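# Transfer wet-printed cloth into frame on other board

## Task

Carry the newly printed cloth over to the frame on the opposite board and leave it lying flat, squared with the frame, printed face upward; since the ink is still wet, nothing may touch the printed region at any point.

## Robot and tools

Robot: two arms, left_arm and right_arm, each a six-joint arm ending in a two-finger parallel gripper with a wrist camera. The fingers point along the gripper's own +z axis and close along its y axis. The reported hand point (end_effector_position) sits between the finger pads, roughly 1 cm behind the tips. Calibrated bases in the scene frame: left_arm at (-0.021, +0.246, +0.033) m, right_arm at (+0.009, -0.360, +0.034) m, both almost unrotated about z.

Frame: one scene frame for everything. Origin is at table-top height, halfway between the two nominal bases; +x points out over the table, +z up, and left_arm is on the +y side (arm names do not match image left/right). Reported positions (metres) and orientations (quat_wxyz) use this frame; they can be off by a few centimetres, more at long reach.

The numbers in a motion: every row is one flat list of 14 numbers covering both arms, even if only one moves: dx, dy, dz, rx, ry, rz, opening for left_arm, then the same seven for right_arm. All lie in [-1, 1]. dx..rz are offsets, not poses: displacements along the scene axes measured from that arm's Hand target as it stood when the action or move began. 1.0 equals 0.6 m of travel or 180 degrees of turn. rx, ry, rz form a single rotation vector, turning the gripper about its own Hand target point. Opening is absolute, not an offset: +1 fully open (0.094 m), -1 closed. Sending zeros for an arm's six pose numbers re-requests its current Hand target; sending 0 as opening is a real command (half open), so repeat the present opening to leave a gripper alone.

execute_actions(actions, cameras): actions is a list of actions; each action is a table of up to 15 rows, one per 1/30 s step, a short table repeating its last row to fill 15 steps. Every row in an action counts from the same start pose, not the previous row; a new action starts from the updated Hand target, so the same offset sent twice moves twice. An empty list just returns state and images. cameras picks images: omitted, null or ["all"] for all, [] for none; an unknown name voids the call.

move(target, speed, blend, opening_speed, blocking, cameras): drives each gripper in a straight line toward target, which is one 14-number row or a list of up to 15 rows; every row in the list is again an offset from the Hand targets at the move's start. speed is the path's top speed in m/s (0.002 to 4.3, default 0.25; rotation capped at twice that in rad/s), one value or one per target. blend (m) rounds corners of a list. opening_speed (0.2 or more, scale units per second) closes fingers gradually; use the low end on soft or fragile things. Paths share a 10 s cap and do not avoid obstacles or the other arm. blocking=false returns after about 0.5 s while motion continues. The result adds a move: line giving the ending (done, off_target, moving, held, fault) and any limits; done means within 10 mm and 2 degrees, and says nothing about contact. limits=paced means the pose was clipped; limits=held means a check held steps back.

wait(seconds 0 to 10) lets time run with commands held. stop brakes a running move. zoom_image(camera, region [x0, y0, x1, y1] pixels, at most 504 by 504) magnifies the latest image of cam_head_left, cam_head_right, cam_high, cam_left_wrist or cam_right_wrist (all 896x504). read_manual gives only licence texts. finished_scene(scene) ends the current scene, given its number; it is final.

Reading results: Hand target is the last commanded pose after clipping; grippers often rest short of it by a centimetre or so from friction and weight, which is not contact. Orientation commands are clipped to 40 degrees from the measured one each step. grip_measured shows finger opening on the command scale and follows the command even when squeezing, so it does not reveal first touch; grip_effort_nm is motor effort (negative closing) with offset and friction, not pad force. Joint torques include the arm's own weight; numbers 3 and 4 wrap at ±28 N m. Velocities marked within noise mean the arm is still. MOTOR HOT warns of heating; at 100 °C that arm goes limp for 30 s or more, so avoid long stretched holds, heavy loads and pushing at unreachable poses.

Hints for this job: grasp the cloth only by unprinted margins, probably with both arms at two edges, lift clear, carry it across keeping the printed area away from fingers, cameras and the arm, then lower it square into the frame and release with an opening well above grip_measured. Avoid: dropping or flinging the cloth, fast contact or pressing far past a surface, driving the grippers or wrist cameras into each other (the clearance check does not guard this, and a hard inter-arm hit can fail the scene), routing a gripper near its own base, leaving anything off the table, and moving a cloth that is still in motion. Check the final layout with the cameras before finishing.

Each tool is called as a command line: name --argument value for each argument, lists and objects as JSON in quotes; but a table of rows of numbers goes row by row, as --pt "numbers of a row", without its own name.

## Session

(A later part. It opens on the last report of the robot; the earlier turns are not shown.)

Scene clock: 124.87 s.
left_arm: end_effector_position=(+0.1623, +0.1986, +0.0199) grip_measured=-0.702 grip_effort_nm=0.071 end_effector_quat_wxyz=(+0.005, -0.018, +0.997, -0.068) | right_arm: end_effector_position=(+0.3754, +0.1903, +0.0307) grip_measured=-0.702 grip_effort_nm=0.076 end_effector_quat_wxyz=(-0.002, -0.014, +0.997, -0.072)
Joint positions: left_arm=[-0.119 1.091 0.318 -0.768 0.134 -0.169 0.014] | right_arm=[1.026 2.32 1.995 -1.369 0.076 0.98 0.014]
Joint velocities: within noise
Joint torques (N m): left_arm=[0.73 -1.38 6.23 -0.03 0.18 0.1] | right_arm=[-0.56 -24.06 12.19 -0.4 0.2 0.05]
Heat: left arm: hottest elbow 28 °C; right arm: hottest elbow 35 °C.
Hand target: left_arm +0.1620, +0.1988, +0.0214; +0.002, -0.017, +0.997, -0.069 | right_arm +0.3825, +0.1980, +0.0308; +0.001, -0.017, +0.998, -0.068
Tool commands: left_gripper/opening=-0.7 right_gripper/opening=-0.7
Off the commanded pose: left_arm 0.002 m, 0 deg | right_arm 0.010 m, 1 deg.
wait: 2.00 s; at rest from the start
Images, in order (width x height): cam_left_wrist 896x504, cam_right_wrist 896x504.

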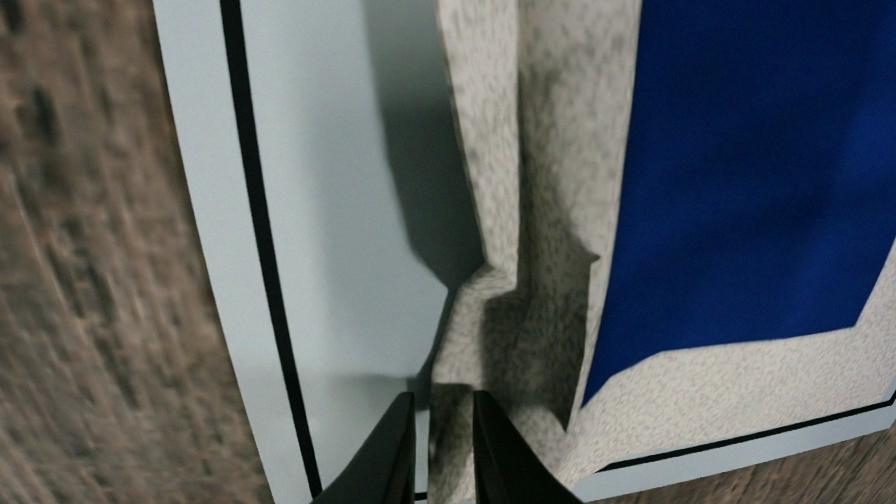

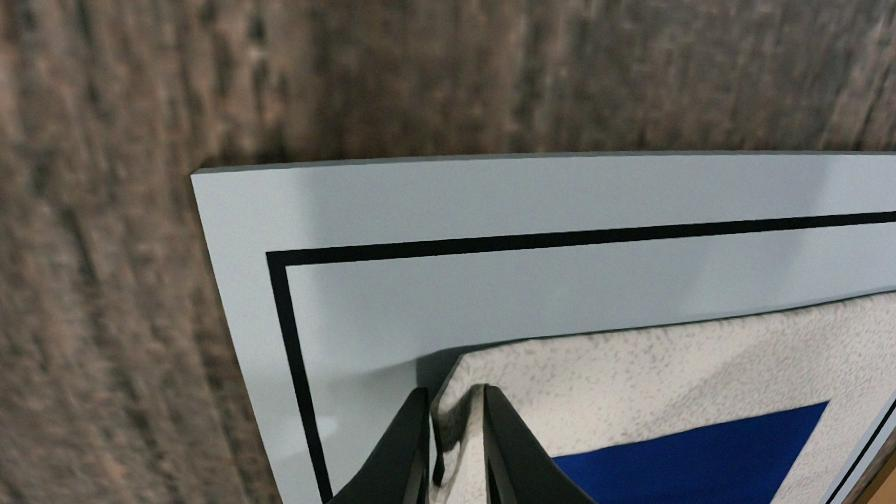

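move --target '[0, 0, 0.10, 0, 0, 0, -0.7, 0, 0, 0.10, 0, 0, 0, -0.7]' --speed 0.03

zoom_image --camera "cam_high" --region '[400, 160, 570, 300]'

Scene clock: 128.00 s.
left_arm: end_effector_position=(+0.1489, +0.2003, +0.0678) grip_measured=-0.702 grip_effort_nm=0.076 end_effector_quat_wxyz=(-0.013, -0.019, +0.998, -0.066) | right_arm: end_effector_position=(+0.3721, +0.1851, +0.0647) grip_measured=-0.702 grip_effort_nm=0.071 end_effector_quat_wxyz=(-0.014, -0.015, +0.996, -0.090)
Joint positions: left_arm=[-0.119 0.921 0.388 -1.043 0.134 -0.169 0.014] | right_arm=[1.026 2.304 2.055 -1.488 0.076 0.98 0.014]
Joint velocities: within noise
Joint torques (N m): left_arm=[1.55 -1.67 9.58 -0.23 0.21 0.03] | right_arm=[-0.32 -27.11 12.96 -0.54 0.25 0]
Heat: left arm: hottest elbow 28 °C; right arm: hottest elbow 35 °C.
Hand target: left_arm +0.1618, +0.1988, +0.0814; +0.002, -0.017, +0.997, -0.069 | right_arm +0.3825, +0.1981, +0.0910; +0.001, -0.017, +0.998, -0.068
Off the commanded pose: left_arm 0.019 m, 2 deg | right_arm 0.031 m, 3 deg.
move: off_target (left_arm, right_arm)

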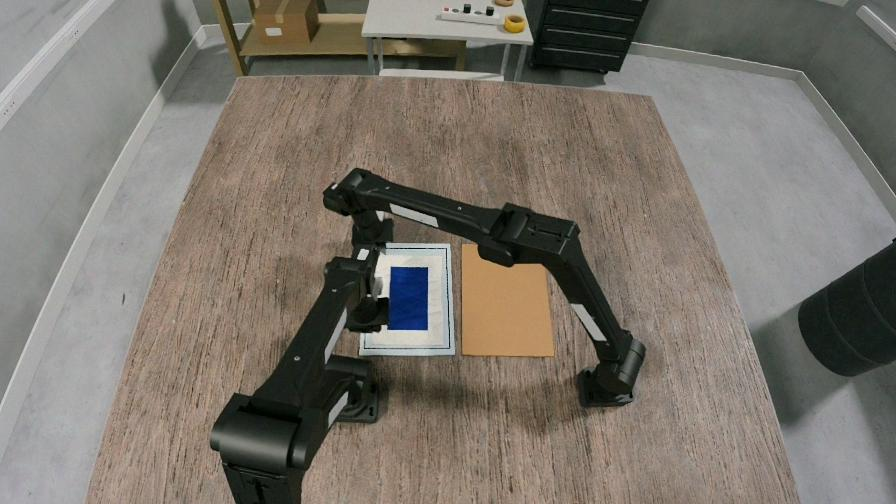

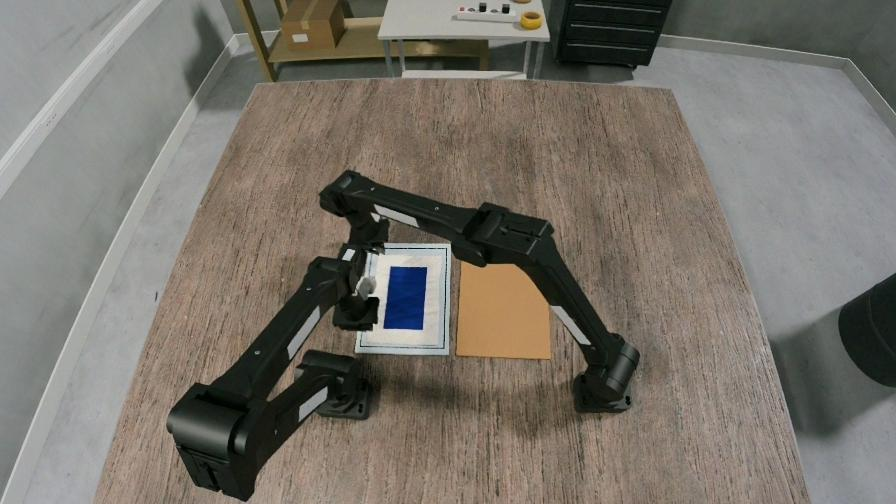

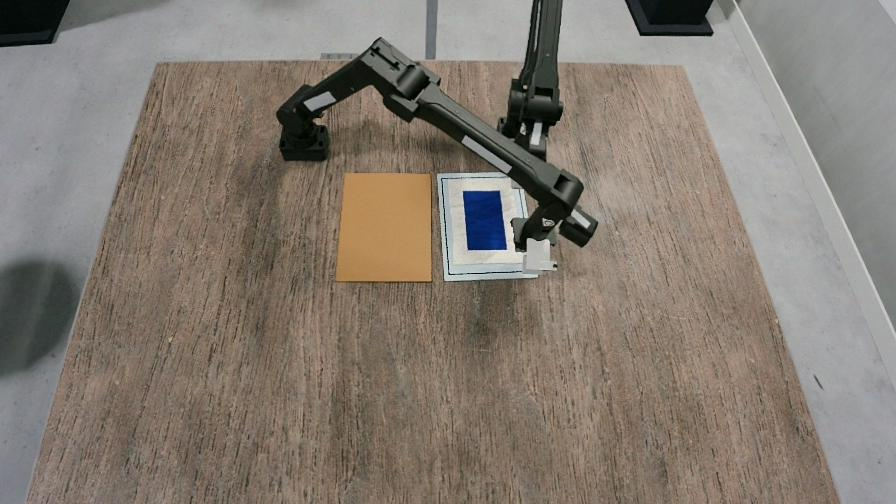

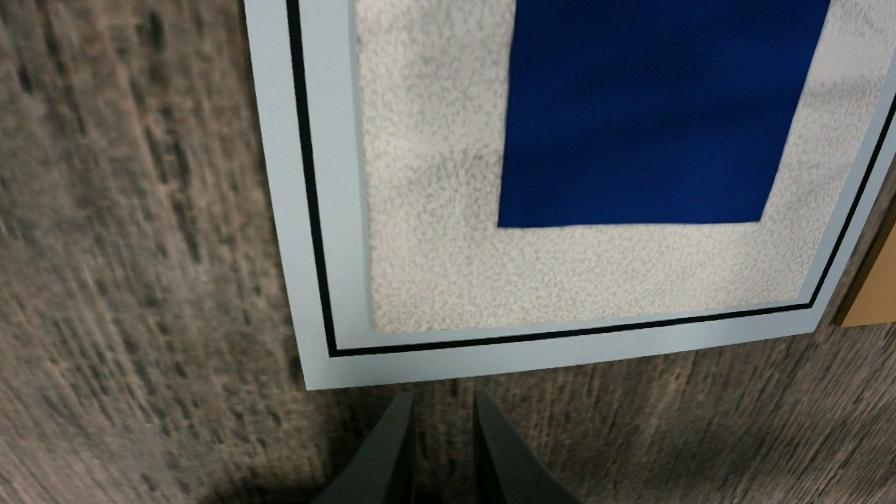

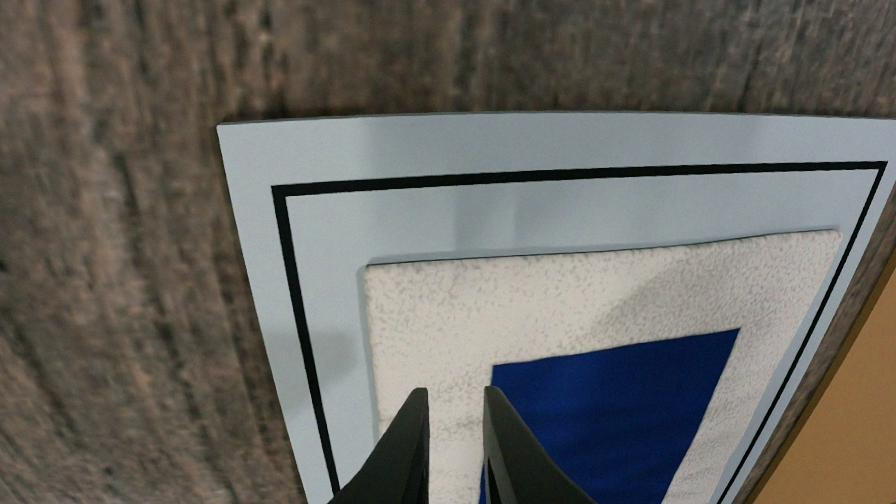

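Scaled by 2.965 from the camera's 896x504 image, which has a finer 1280x720 frame.

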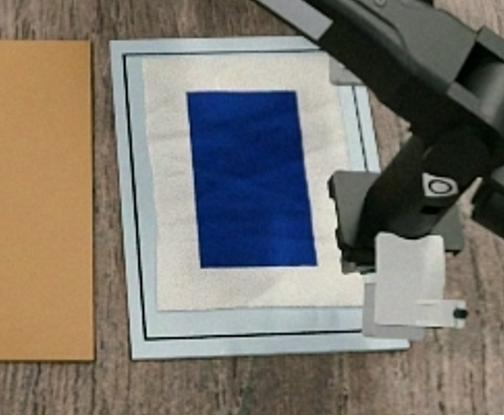

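zoom_image --camera "cam_left_wrist" --region '[250, 150, 620, 420]'

zoom_image --camera "cam_left_wrist" --region '[526, 150, 896, 420]'

zoom_image --camera "cam_right_wrist" --region '[600, 100, 896, 504]'

zoom_image --camera "cam_right_wrist" --region '[200, 100, 600, 504]'

Scaled by 1.362 from the camera's 896x504 image, which has a finer 1280x720 frame.

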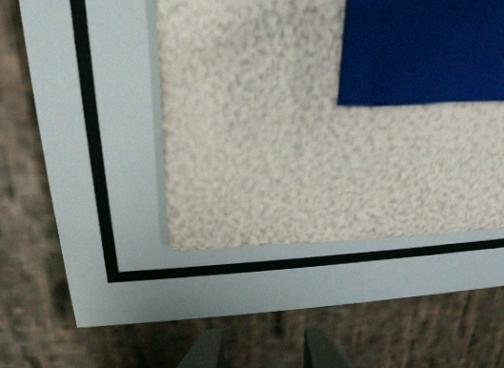

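Scaled by 1.362 from the camera's 896x504 image, which has a finer 1280x720 frame.

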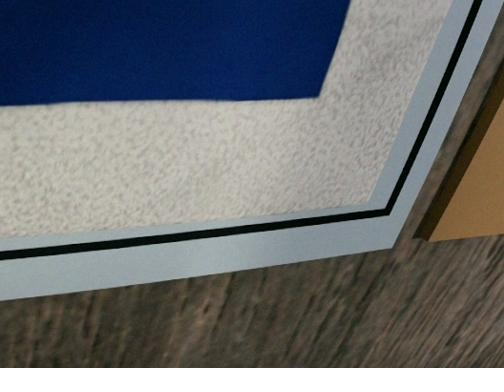

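Scaled by 1.248 from the camera's 896x504 image, which has a finer 1280x720 frame.

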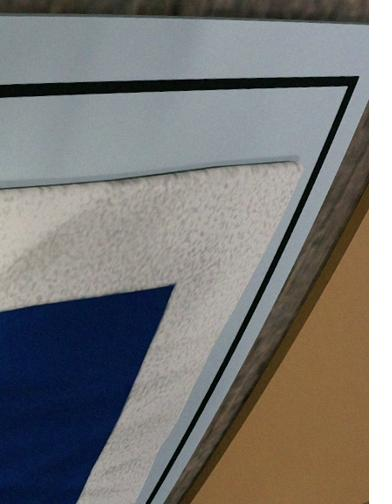

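Scaled by 1.248 from the camera's 896x504 image, which has a finer 1280x720 frame.

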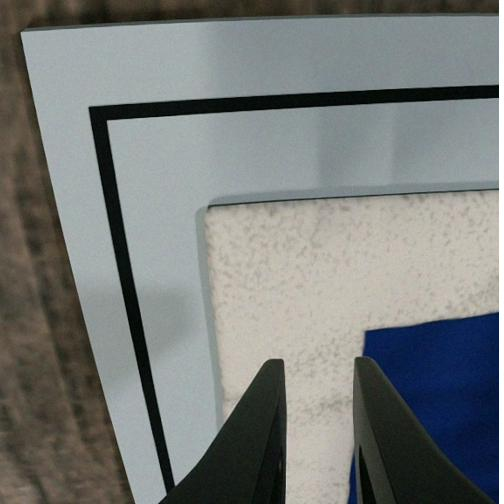

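move --target '[-0.004, 0.0228, -0.0965, 0, 0, 0, -0.36, -0.0108, 0.004, -0.1033, 0, 0, 0, -0.36]' --speed 0.05 --opening_speed 0.5 --cameras '["cam_left_wrist", "cam_right_wrist"]'

Scene clock: 137.30 s.
left_arm: end_effector_position=(+0.1587, +0.2114, +0.0261) grip_measured=-0.362 grip_effort_nm=0.076 end_effector_quat_wxyz=(+0.000, -0.018, +0.998, -0.067) | right_arm: end_effector_position=(+0.3824, +0.2012, +0.0541) grip_measured=-0.362 grip_effort_nm=0.076 end_effector_quat_wxyz=(+0.010, -0.014, +0.998, -0.055)
Joint positions: left_arm=[-0.051 1.06 0.322 -0.821 0.135 -0.1 0.03] | right_arm=[1.026 2.306 2.037 -1.383 0.076 0.98 0.03]
Joint velocities: left_arm=[-0.015 0.015 0.002 -0.007 -0.154 -0.037 -0.001] | right_arm=[within noise]
Joint torques (N m): left_arm=[1.79 -1.96 5.44 1.14 0.14 0.08] | right_arm=[0.5 -23.41 8.14 0.17 0.19 0.12]
Heat: left arm: hottest elbow 29 °C; right arm: hottest elbow 37 °C.
Hand target: left_arm +0.1595, +0.2125, +0.0235; +0.002, -0.018, +0.997, -0.069 | right_arm +0.3760, +0.2004, +0.0289; +0.001, -0.017, +0.998, -0.068
Off the commanded pose: left_arm 0.003 m, 0 deg | right_arm 0.026 m, 2 deg.
move: off_target (right_arm)
Images, in order (width x height): cam_left_wrist 896x504, cam_right_wrist 896x504.

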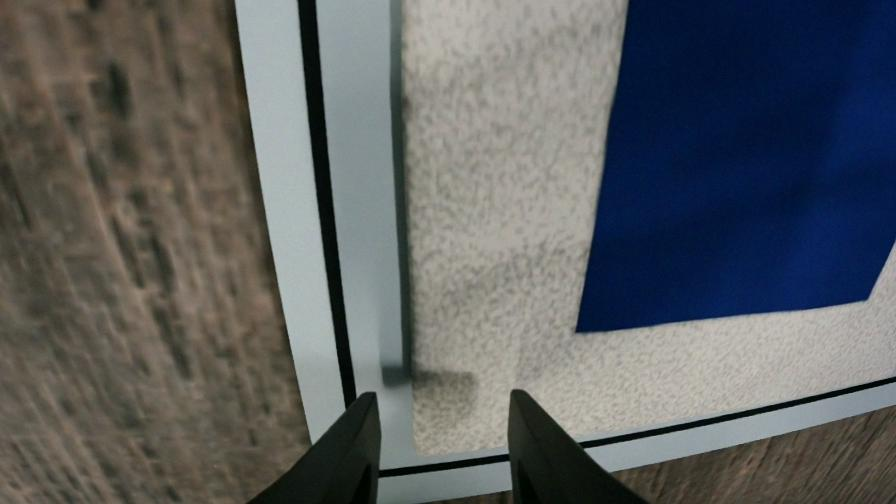

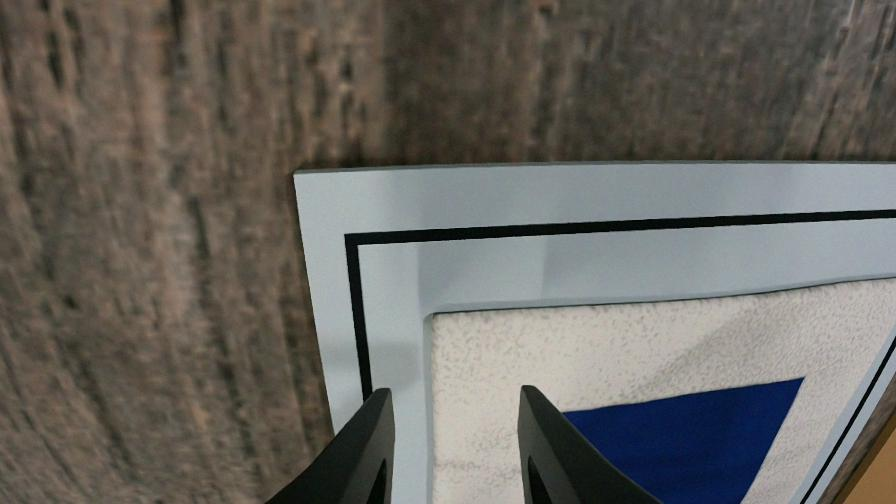

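move --target '[0, 0, 0, 0, 0, 0, -0.36, -0.0233, -0.0173, -0.0182, 0, 0, 0, -0.36]' --speed 0.05 --cameras '["cam_right_wrist"]'

Scene clock: 138.87 s.
left_arm: end_effector_position=(+0.1588, +0.2114, +0.0261) grip_measured=-0.362 grip_effort_nm=0.071 end_effector_quat_wxyz=(+0.001, -0.018, +0.998, -0.068) | right_arm: end_effector_position=(+0.3752, +0.1903, +0.0312) grip_measured=-0.362 grip_effort_nm=0.071 end_effector_quat_wxyz=(+0.007, -0.012, +0.998, -0.059)
Joint positions: left_arm=[-0.051 1.06 0.322 -0.821 0.135 -0.099 0.03] | right_arm=[1.026 2.296 1.955 -1.321 0.076 0.983 0.03]
Joint velocities: within noise
Joint torques (N m): left_arm=[2.14 -1.49 5.42 0.96 0.17 0.17] | right_arm=[1.14 -24.35 6.89 0.17 0.11 0.18]
Heat: left arm: hottest elbow 29 °C; right arm: hottest elbow 37 °C.
Hand target: left_arm +0.1596, +0.2125, +0.0236; +0.002, -0.017, +0.997, -0.069 | right_arm +0.3619, +0.1901, +0.0179; +0.001, -0.017, +0.998, -0.068
Off the commanded pose: left_arm 0.003 m, 0 deg | right_arm 0.019 m, 1 deg.
move: off_target (right_arm)
Images, in order (width x height): cam_right_wrist 896x504.

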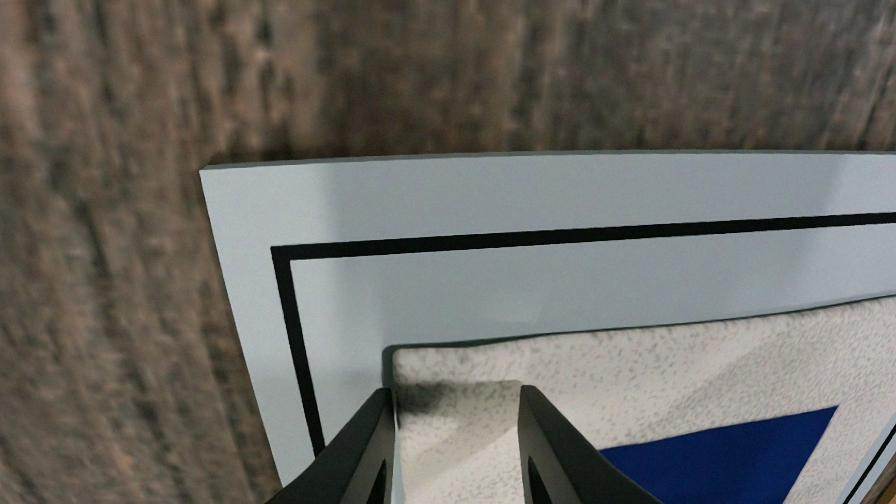

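move --pt "0 0 0 0 0 0 -0.36 0 0.0075 0.05 0 0 0 -0.36" --pt "0 0 0 0 0 0 -0.36 -0.02 0.0075 0.017 0 0 0 -0.36" --speed 0.05 --cameras '["cam_right_wrist"]'

Scene clock: 141.13 s.
left_arm: end_effector_position=(+0.1588, +0.2114, +0.0260) grip_measured=-0.362 grip_effort_nm=0.076 end_effector_quat_wxyz=(+0.000, -0.018, +0.998, -0.067) | right_arm: end_effector_position=(+0.3593, +0.1908, +0.0291) grip_measured=-0.362 grip_effort_nm=0.071 end_effector_quat_wxyz=(+0.000, -0.014, +0.997, -0.070)
Joint positions: left_arm=[-0.051 1.06 0.322 -0.821 0.135 -0.099 0.03] | right_arm=[1.047 2.294 1.944 -1.339 0.074 1.001 0.03]
Joint velocities: left_arm=[-0.044 -0.005 -0.017 -0.002 -0.007 -0.022 -0.001] | right_arm=[within noise]
Joint torques (N m): left_arm=[1.73 -1.61 5.82 1.11 0.2 0.13] | right_arm=[1.26 -25.93 7.45 0.1 0.16 0.14]
Heat: left arm: hottest elbow 29 °C; right arm: hottest elbow 36 °C.
Hand target: left_arm +0.1595, +0.2125, +0.0235; +0.002, -0.017, +0.997, -0.068 | right_arm +0.3500, +0.1946, +0.0283; +0.001, -0.017, +0.998, -0.068
Off the commanded pose: left_arm 0.003 m, 0 deg | right_arm 0.010 m, 0 deg.
move: done
Images, in order (width x height): cam_right_wrist 896x504.

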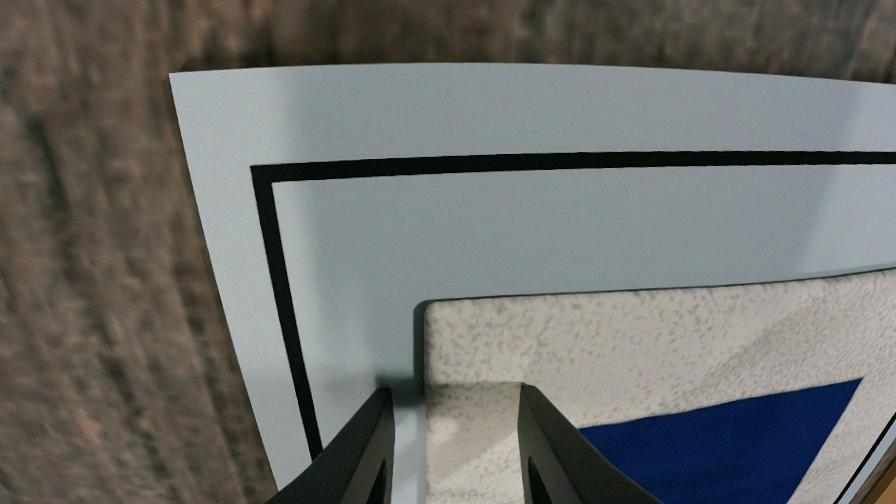

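move --target '[0, 0, -0.027, 0, 0, 0, -0.36, 0, -0.003, -0.025, 0, 0, 0, -0.36]' --speed 0.04 --cameras '["cam_left_wrist", "cam_right_wrist"]'

move --target '[0, 0, 0, 0, 0, 0, -0.72, 0, 0, 0, 0, 0, 0, -0.72]' --opening_speed 0.25 --cameras '["cam_left_wrist", "cam_right_wrist"]'

Scene clock: 142.50 s.
left_arm: end_effector_position=(+0.1581, +0.2112, +0.0161) grip_measured=-0.362 grip_effort_nm=0.071 end_effector_quat_wxyz=(-0.001, -0.018, +0.997, -0.068) | right_arm: end_effector_position=(+0.3592, +0.1906, +0.0282) grip_measured=-0.362 grip_effort_nm=0.071 end_effector_quat_wxyz=(+0.003, -0.013, +0.998, -0.065)
Joint positions: left_arm=[-0.051 1.098 0.308 -0.771 0.136 -0.099 0.03] | right_arm=[1.047 2.286 1.927 -1.319 0.074 1.002 0.03]
Joint velocities: within noise
Joint torques (N m): left_arm=[2.08 0.26 4.67 2.37 0.17 0.12] | right_arm=[0.85 -24.18 7.16 0.49 0.16 0.16]
Heat: left arm: hottest elbow 29 °C; right arm: hottest elbow 36 °C.
Hand target: left_arm +0.1595, +0.2125, +0.0073; +0.002, -0.018, +0.997, -0.069 | right_arm +0.3499, +0.1927, +0.0130; +0.001, -0.017, +0.998, -0.068
Off the commanded pose: left_arm 0.009 m, 0 deg | right_arm 0.018 m, 1 deg.
move: off_target (right_arm)
Images, in order (width x height): cam_left_wrist 896x504, cam_right_wrist 896x504.

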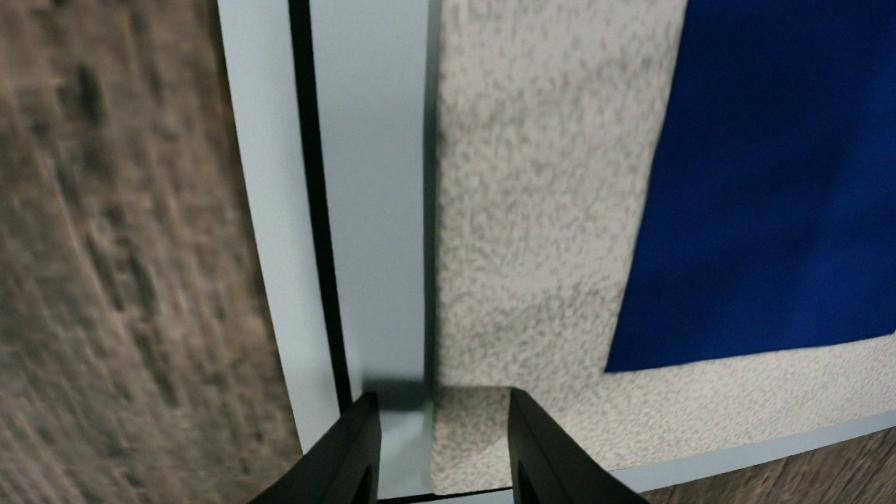

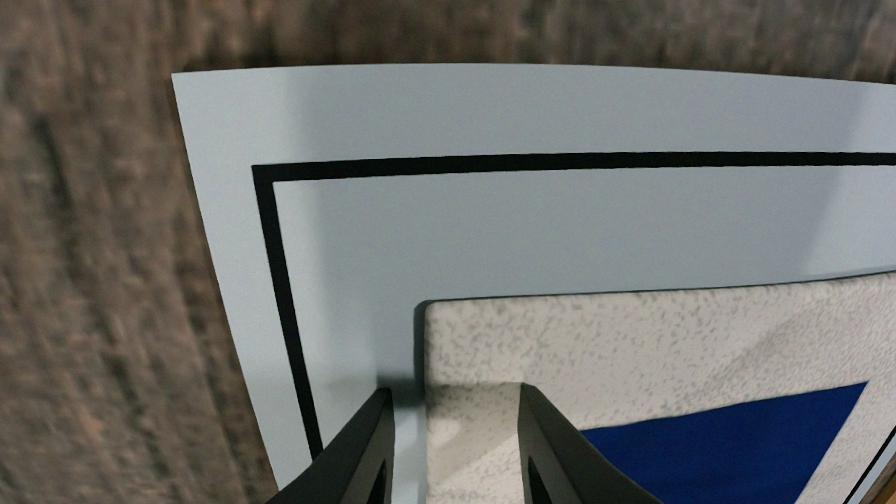

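Scene clock: 144.23 s.
left_arm: end_effector_position=(+0.1620, +0.2102, +0.0152) grip_measured=-0.716 grip_effort_nm=-0.188 end_effector_quat_wxyz=(+0.006, -0.019, +0.997, -0.073) | right_arm: end_effector_position=(+0.3597, +0.1932, +0.0281) grip_measured=-0.717 grip_effort_nm=-0.159 end_effector_quat_wxyz=(+0.006, -0.014, +0.998, -0.060)
Joint positions: left_arm=[-0.047 1.105 0.308 -0.751 0.145 -0.097 0.013] | right_arm=[1.048 2.285 1.926 -1.308 0.074 1.002 0.013]
Joint velocities: within noise
Joint torques (N m): left_arm=[1.03 -0.79 4.67 1.63 -0.2 0.1] | right_arm=[0.91 -24.29 7.2 0.32 0.13 0.14]
Heat: left arm: hottest elbow 29 °C; right arm: hottest elbow 36 °C.
Hand target: left_arm +0.1595, +0.2125, +0.0073; +0.002, -0.017, +0.997, -0.069 | right_arm +0.3500, +0.1927, +0.0131; +0.001, -0.017, +0.998, -0.068
Off the commanded pose: left_arm 0.009 m, 1 deg | right_arm 0.018 m, 1 deg.
move: off_target (right_arm)
Images, in order (width x height): cam_left_wrist 896x504, cam_right_wrist 896x504.

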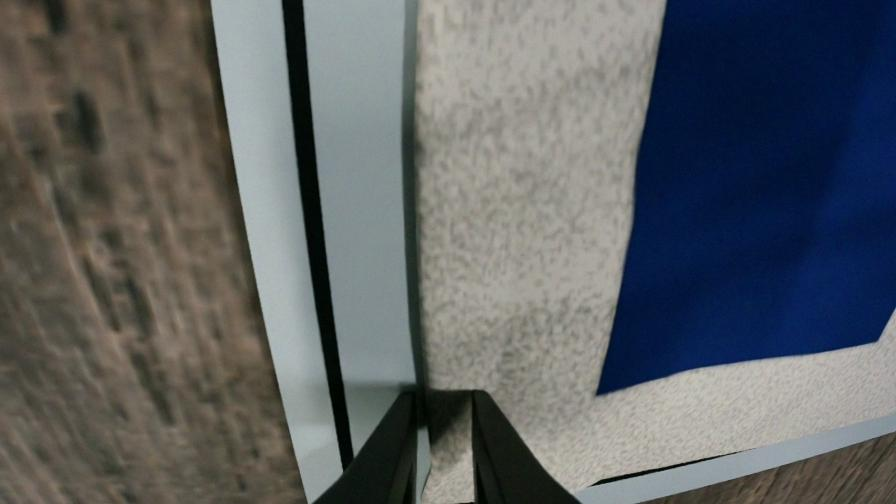

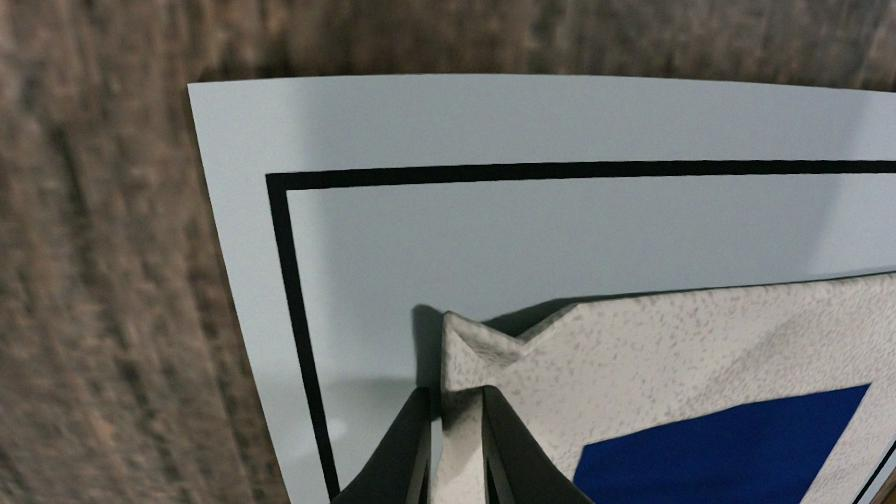

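move --target '[0, -0.012, 0, 0, 0, 0, -0.72, 0, 0, 0, 0, 0, 0, -0.85]' --speed 0.03 --opening_speed 0.25 --cameras '["cam_left_wrist", "cam_right_wrist"]'

Scene clock: 145.97 s.
left_arm: end_effector_position=(+0.1617, +0.2080, +0.0150) grip_measured=-0.717 grip_effort_nm=-0.173 end_effector_quat_wxyz=(+0.005, -0.019, +0.997, -0.069) | right_arm: end_effector_position=(+0.3600, +0.1934, +0.0295) grip_measured=-0.846 grip_effort_nm=-0.217 end_effector_quat_wxyz=(+0.007, -0.014, +0.998, -0.060)
Joint positions: left_arm=[-0.066 1.105 0.308 -0.749 0.137 -0.117 0.013] | right_arm=[1.048 2.283 1.926 -1.308 0.075 1.002 0.007]
Joint velocities: within noise
Joint torques (N m): left_arm=[-0.56 -0.73 4.81 1.8 0.1 -0.05] | right_arm=[0.91 -24.18 7.17 0.31 0.1 0.15]
Heat: left arm: hottest elbow 29 °C; right arm: hottest elbow 36 °C.
Hand target: left_arm +0.1595, +0.2053, +0.0073; +0.002, -0.017, +0.997, -0.069 | right_arm +0.3500, +0.1927, +0.0130; +0.001, -0.017, +0.998, -0.068
Off the commanded pose: left_arm 0.008 m, 0 deg | right_arm 0.019 m, 1 deg.
move: off_target (right_arm)
Images, in order (width x height): cam_left_wrist 896x504, cam_right_wrist 896x504.

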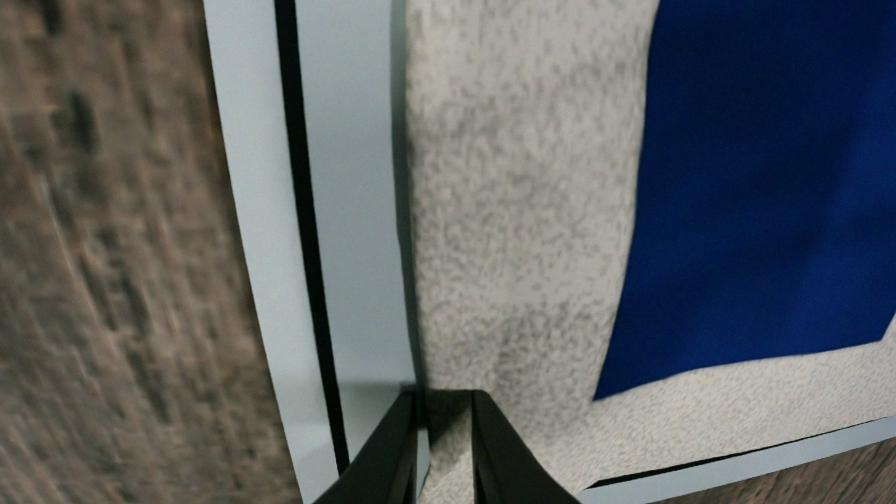

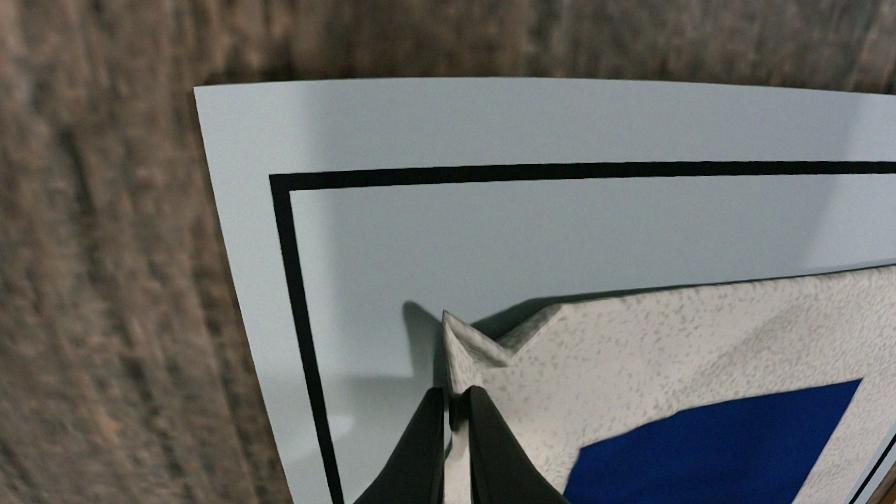

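move --target '[0, 0, 0, 0, 0, 0, -1, 0, 0, 0, 0, 0, 0, -1]' --opening_speed 0.25 --cameras '["cam_left_wrist", "cam_right_wrist"]'

zoom_image --camera "cam_left_wrist" --region '[340, 300, 620, 500]'

Scene clock: 148.07 s.
left_arm: end_effector_position=(+0.1621, +0.2049, +0.0156) grip_measured=-0.953 grip_effort_nm=-1.009 end_effector_quat_wxyz=(+0.005, -0.018, +0.997, -0.074) | right_arm: end_effector_position=(+0.3604, +0.1936, +0.0315) grip_measured=-0.952 grip_effort_nm=-1.043 end_effector_quat_wxyz=(+0.008, -0.014, +0.998, -0.059)
Joint positions: left_arm=[-0.074 1.105 0.309 -0.749 0.147 -0.124 0.002] | right_arm=[1.048 2.28 1.926 -1.308 0.076 1.002 0.002]
Joint velocities: within noise
Joint torques (N m): left_arm=[0.21 -0.56 4.75 1.72 -0.28 0.03] | right_arm=[0.44 -23.88 7.1 0.32 0.06 0.14]
Heat: left arm: hottest elbow 28 °C; right arm: hottest elbow 36 °C.
Hand target: left_arm +0.1595, +0.2053, +0.0073; +0.002, -0.017, +0.997, -0.069 | right_arm +0.3500, +0.1927, +0.0130; +0.001, -0.017, +0.998, -0.068
Off the commanded pose: left_arm 0.009 m, 1 deg | right_arm 0.021 m, 1 deg.
move: off_target (right_arm)
Images, in order (width x height): cam_left_wrist 896x504, cam_right_wrist 896x504.

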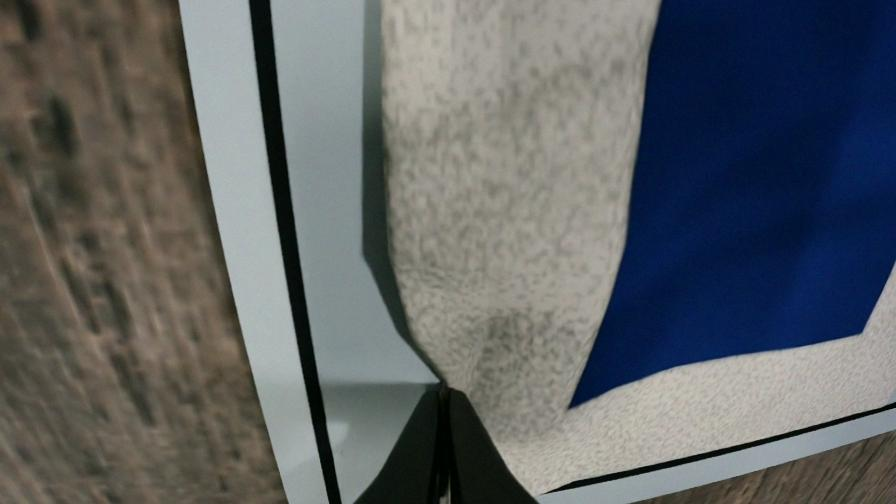

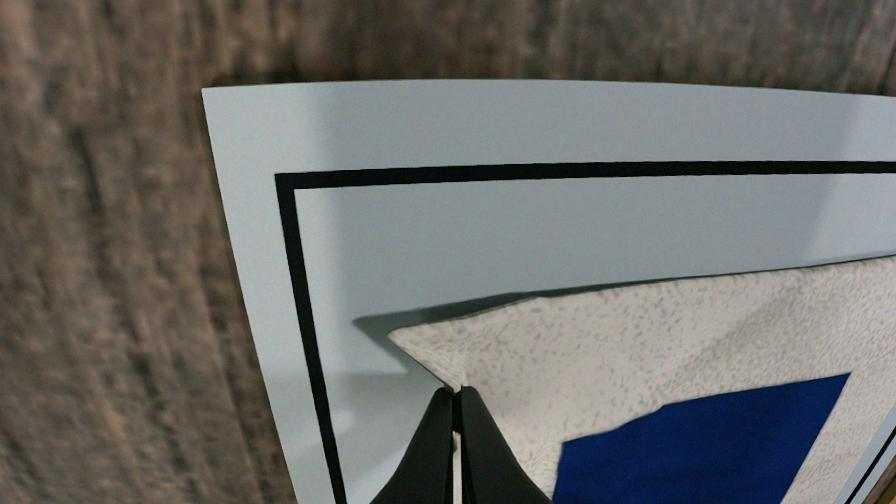

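Scaled by 1.800 from the camera's 896x504 image, which has a finer 1280x720 frame.

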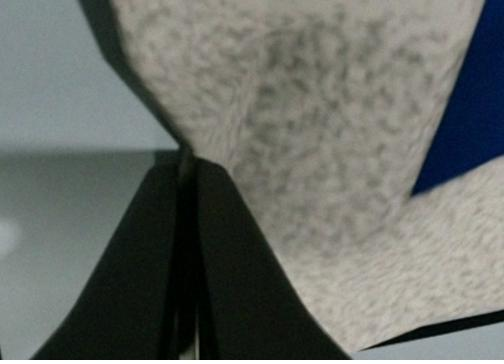

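move --target '[0.031, 0.006, 0.0645, 0, 0, 0, -1, 0.0425, 0.0255, 0.0917, 0, 0, 0, -1]' --speed 0.04

zoom_image --camera "cam_high" --region '[400, 160, 570, 300]'

Scene clock: 151.57 s.
left_arm: end_effector_position=(+0.1657, +0.2078, +0.0356) grip_measured=-0.958 grip_effort_nm=-1.048 end_effector_quat_wxyz=(-0.010, -0.019, +0.997, -0.068) | right_arm: end_effector_position=(+0.3641, +0.1998, +0.0699) grip_measured=-0.956 grip_effort_nm=-1.048 end_effector_quat_wxyz=(-0.001, -0.017, +0.997, -0.073)
Joint positions: left_arm=[-0.065 1.074 0.363 -0.866 0.138 -0.113 0.002] | right_arm=[1.048 2.292 2.052 -1.455 0.076 0.997 0.002]
Joint velocities: within noise
Joint torques (N m): left_arm=[1.55 -2.49 8.32 -0.39 0.09 0.14] | right_arm=[-0.91 -23.36 13.37 -0.28 0.16 0.04]
Heat: left arm: hottest elbow 28 °C; right arm: hottest elbow 36 °C.
Hand target: left_arm +0.1780, +0.2089, +0.0459; +0.002, -0.018, +0.997, -0.069 | right_arm +0.3755, +0.2080, +0.0680; +0.001, -0.017, +0.998, -0.068
Off the commanded pose: left_arm 0.016 m, 1 deg | right_arm 0.014 m, 1 deg.
move: off_target (left_arm, right_arm)

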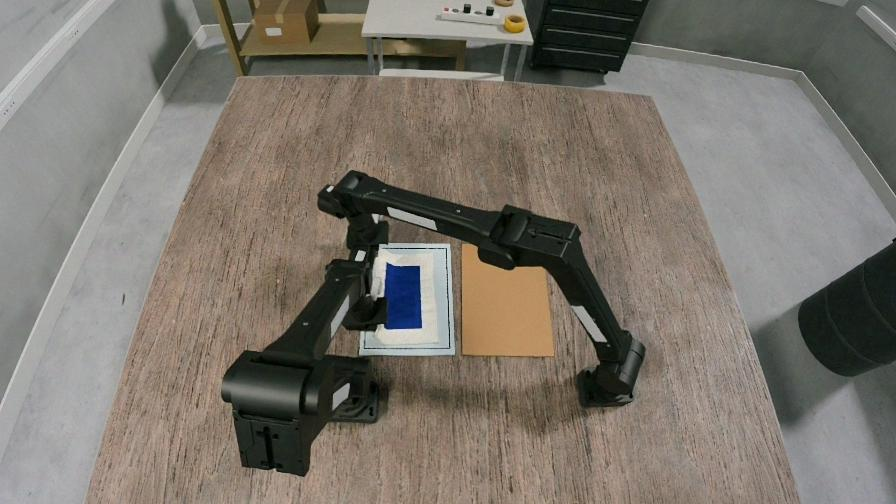

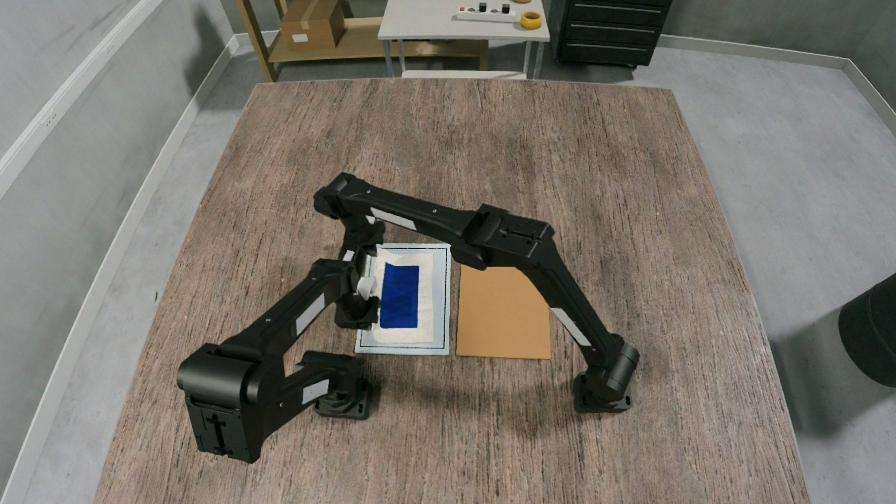

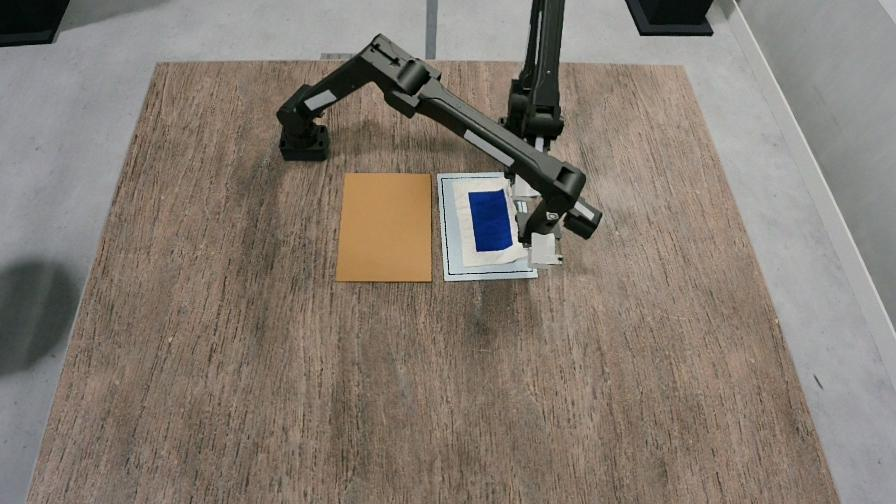

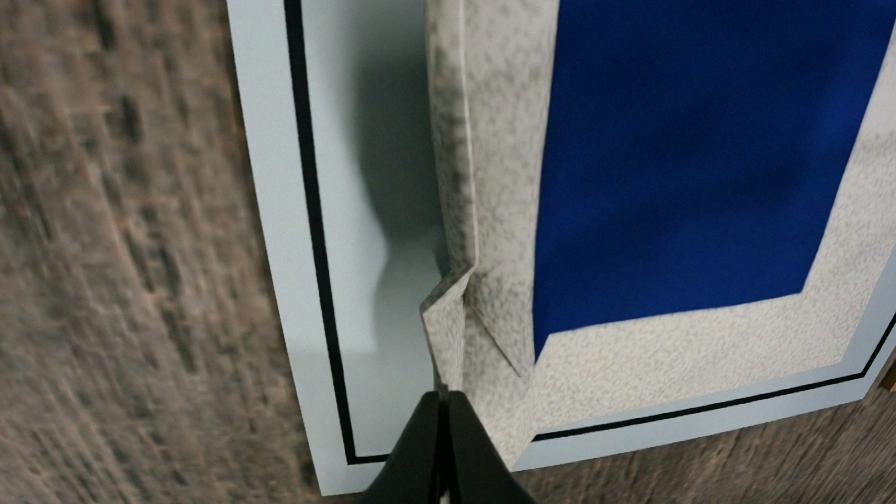

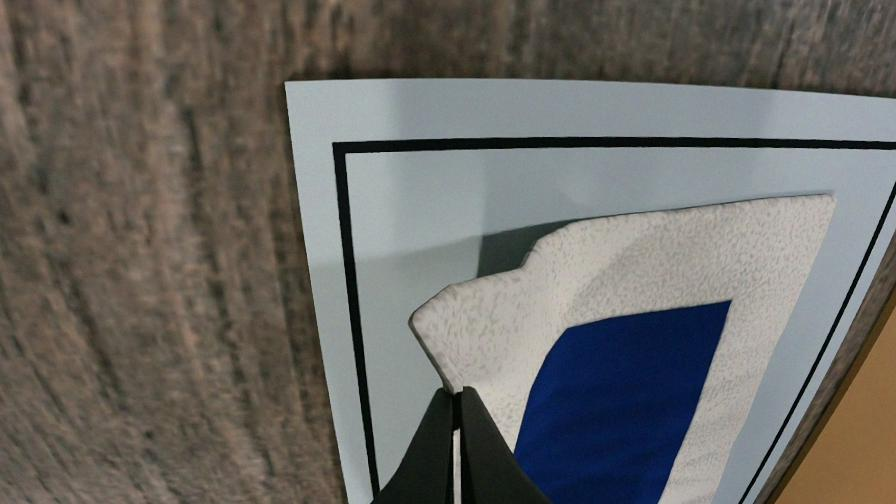

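Scaled by 2.965 from the camera's 896x504 image, which has a finer 1280x720 frame.

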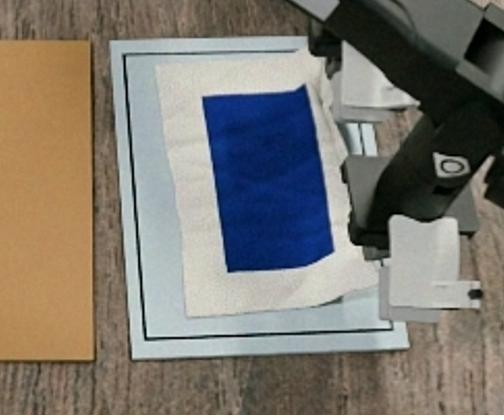

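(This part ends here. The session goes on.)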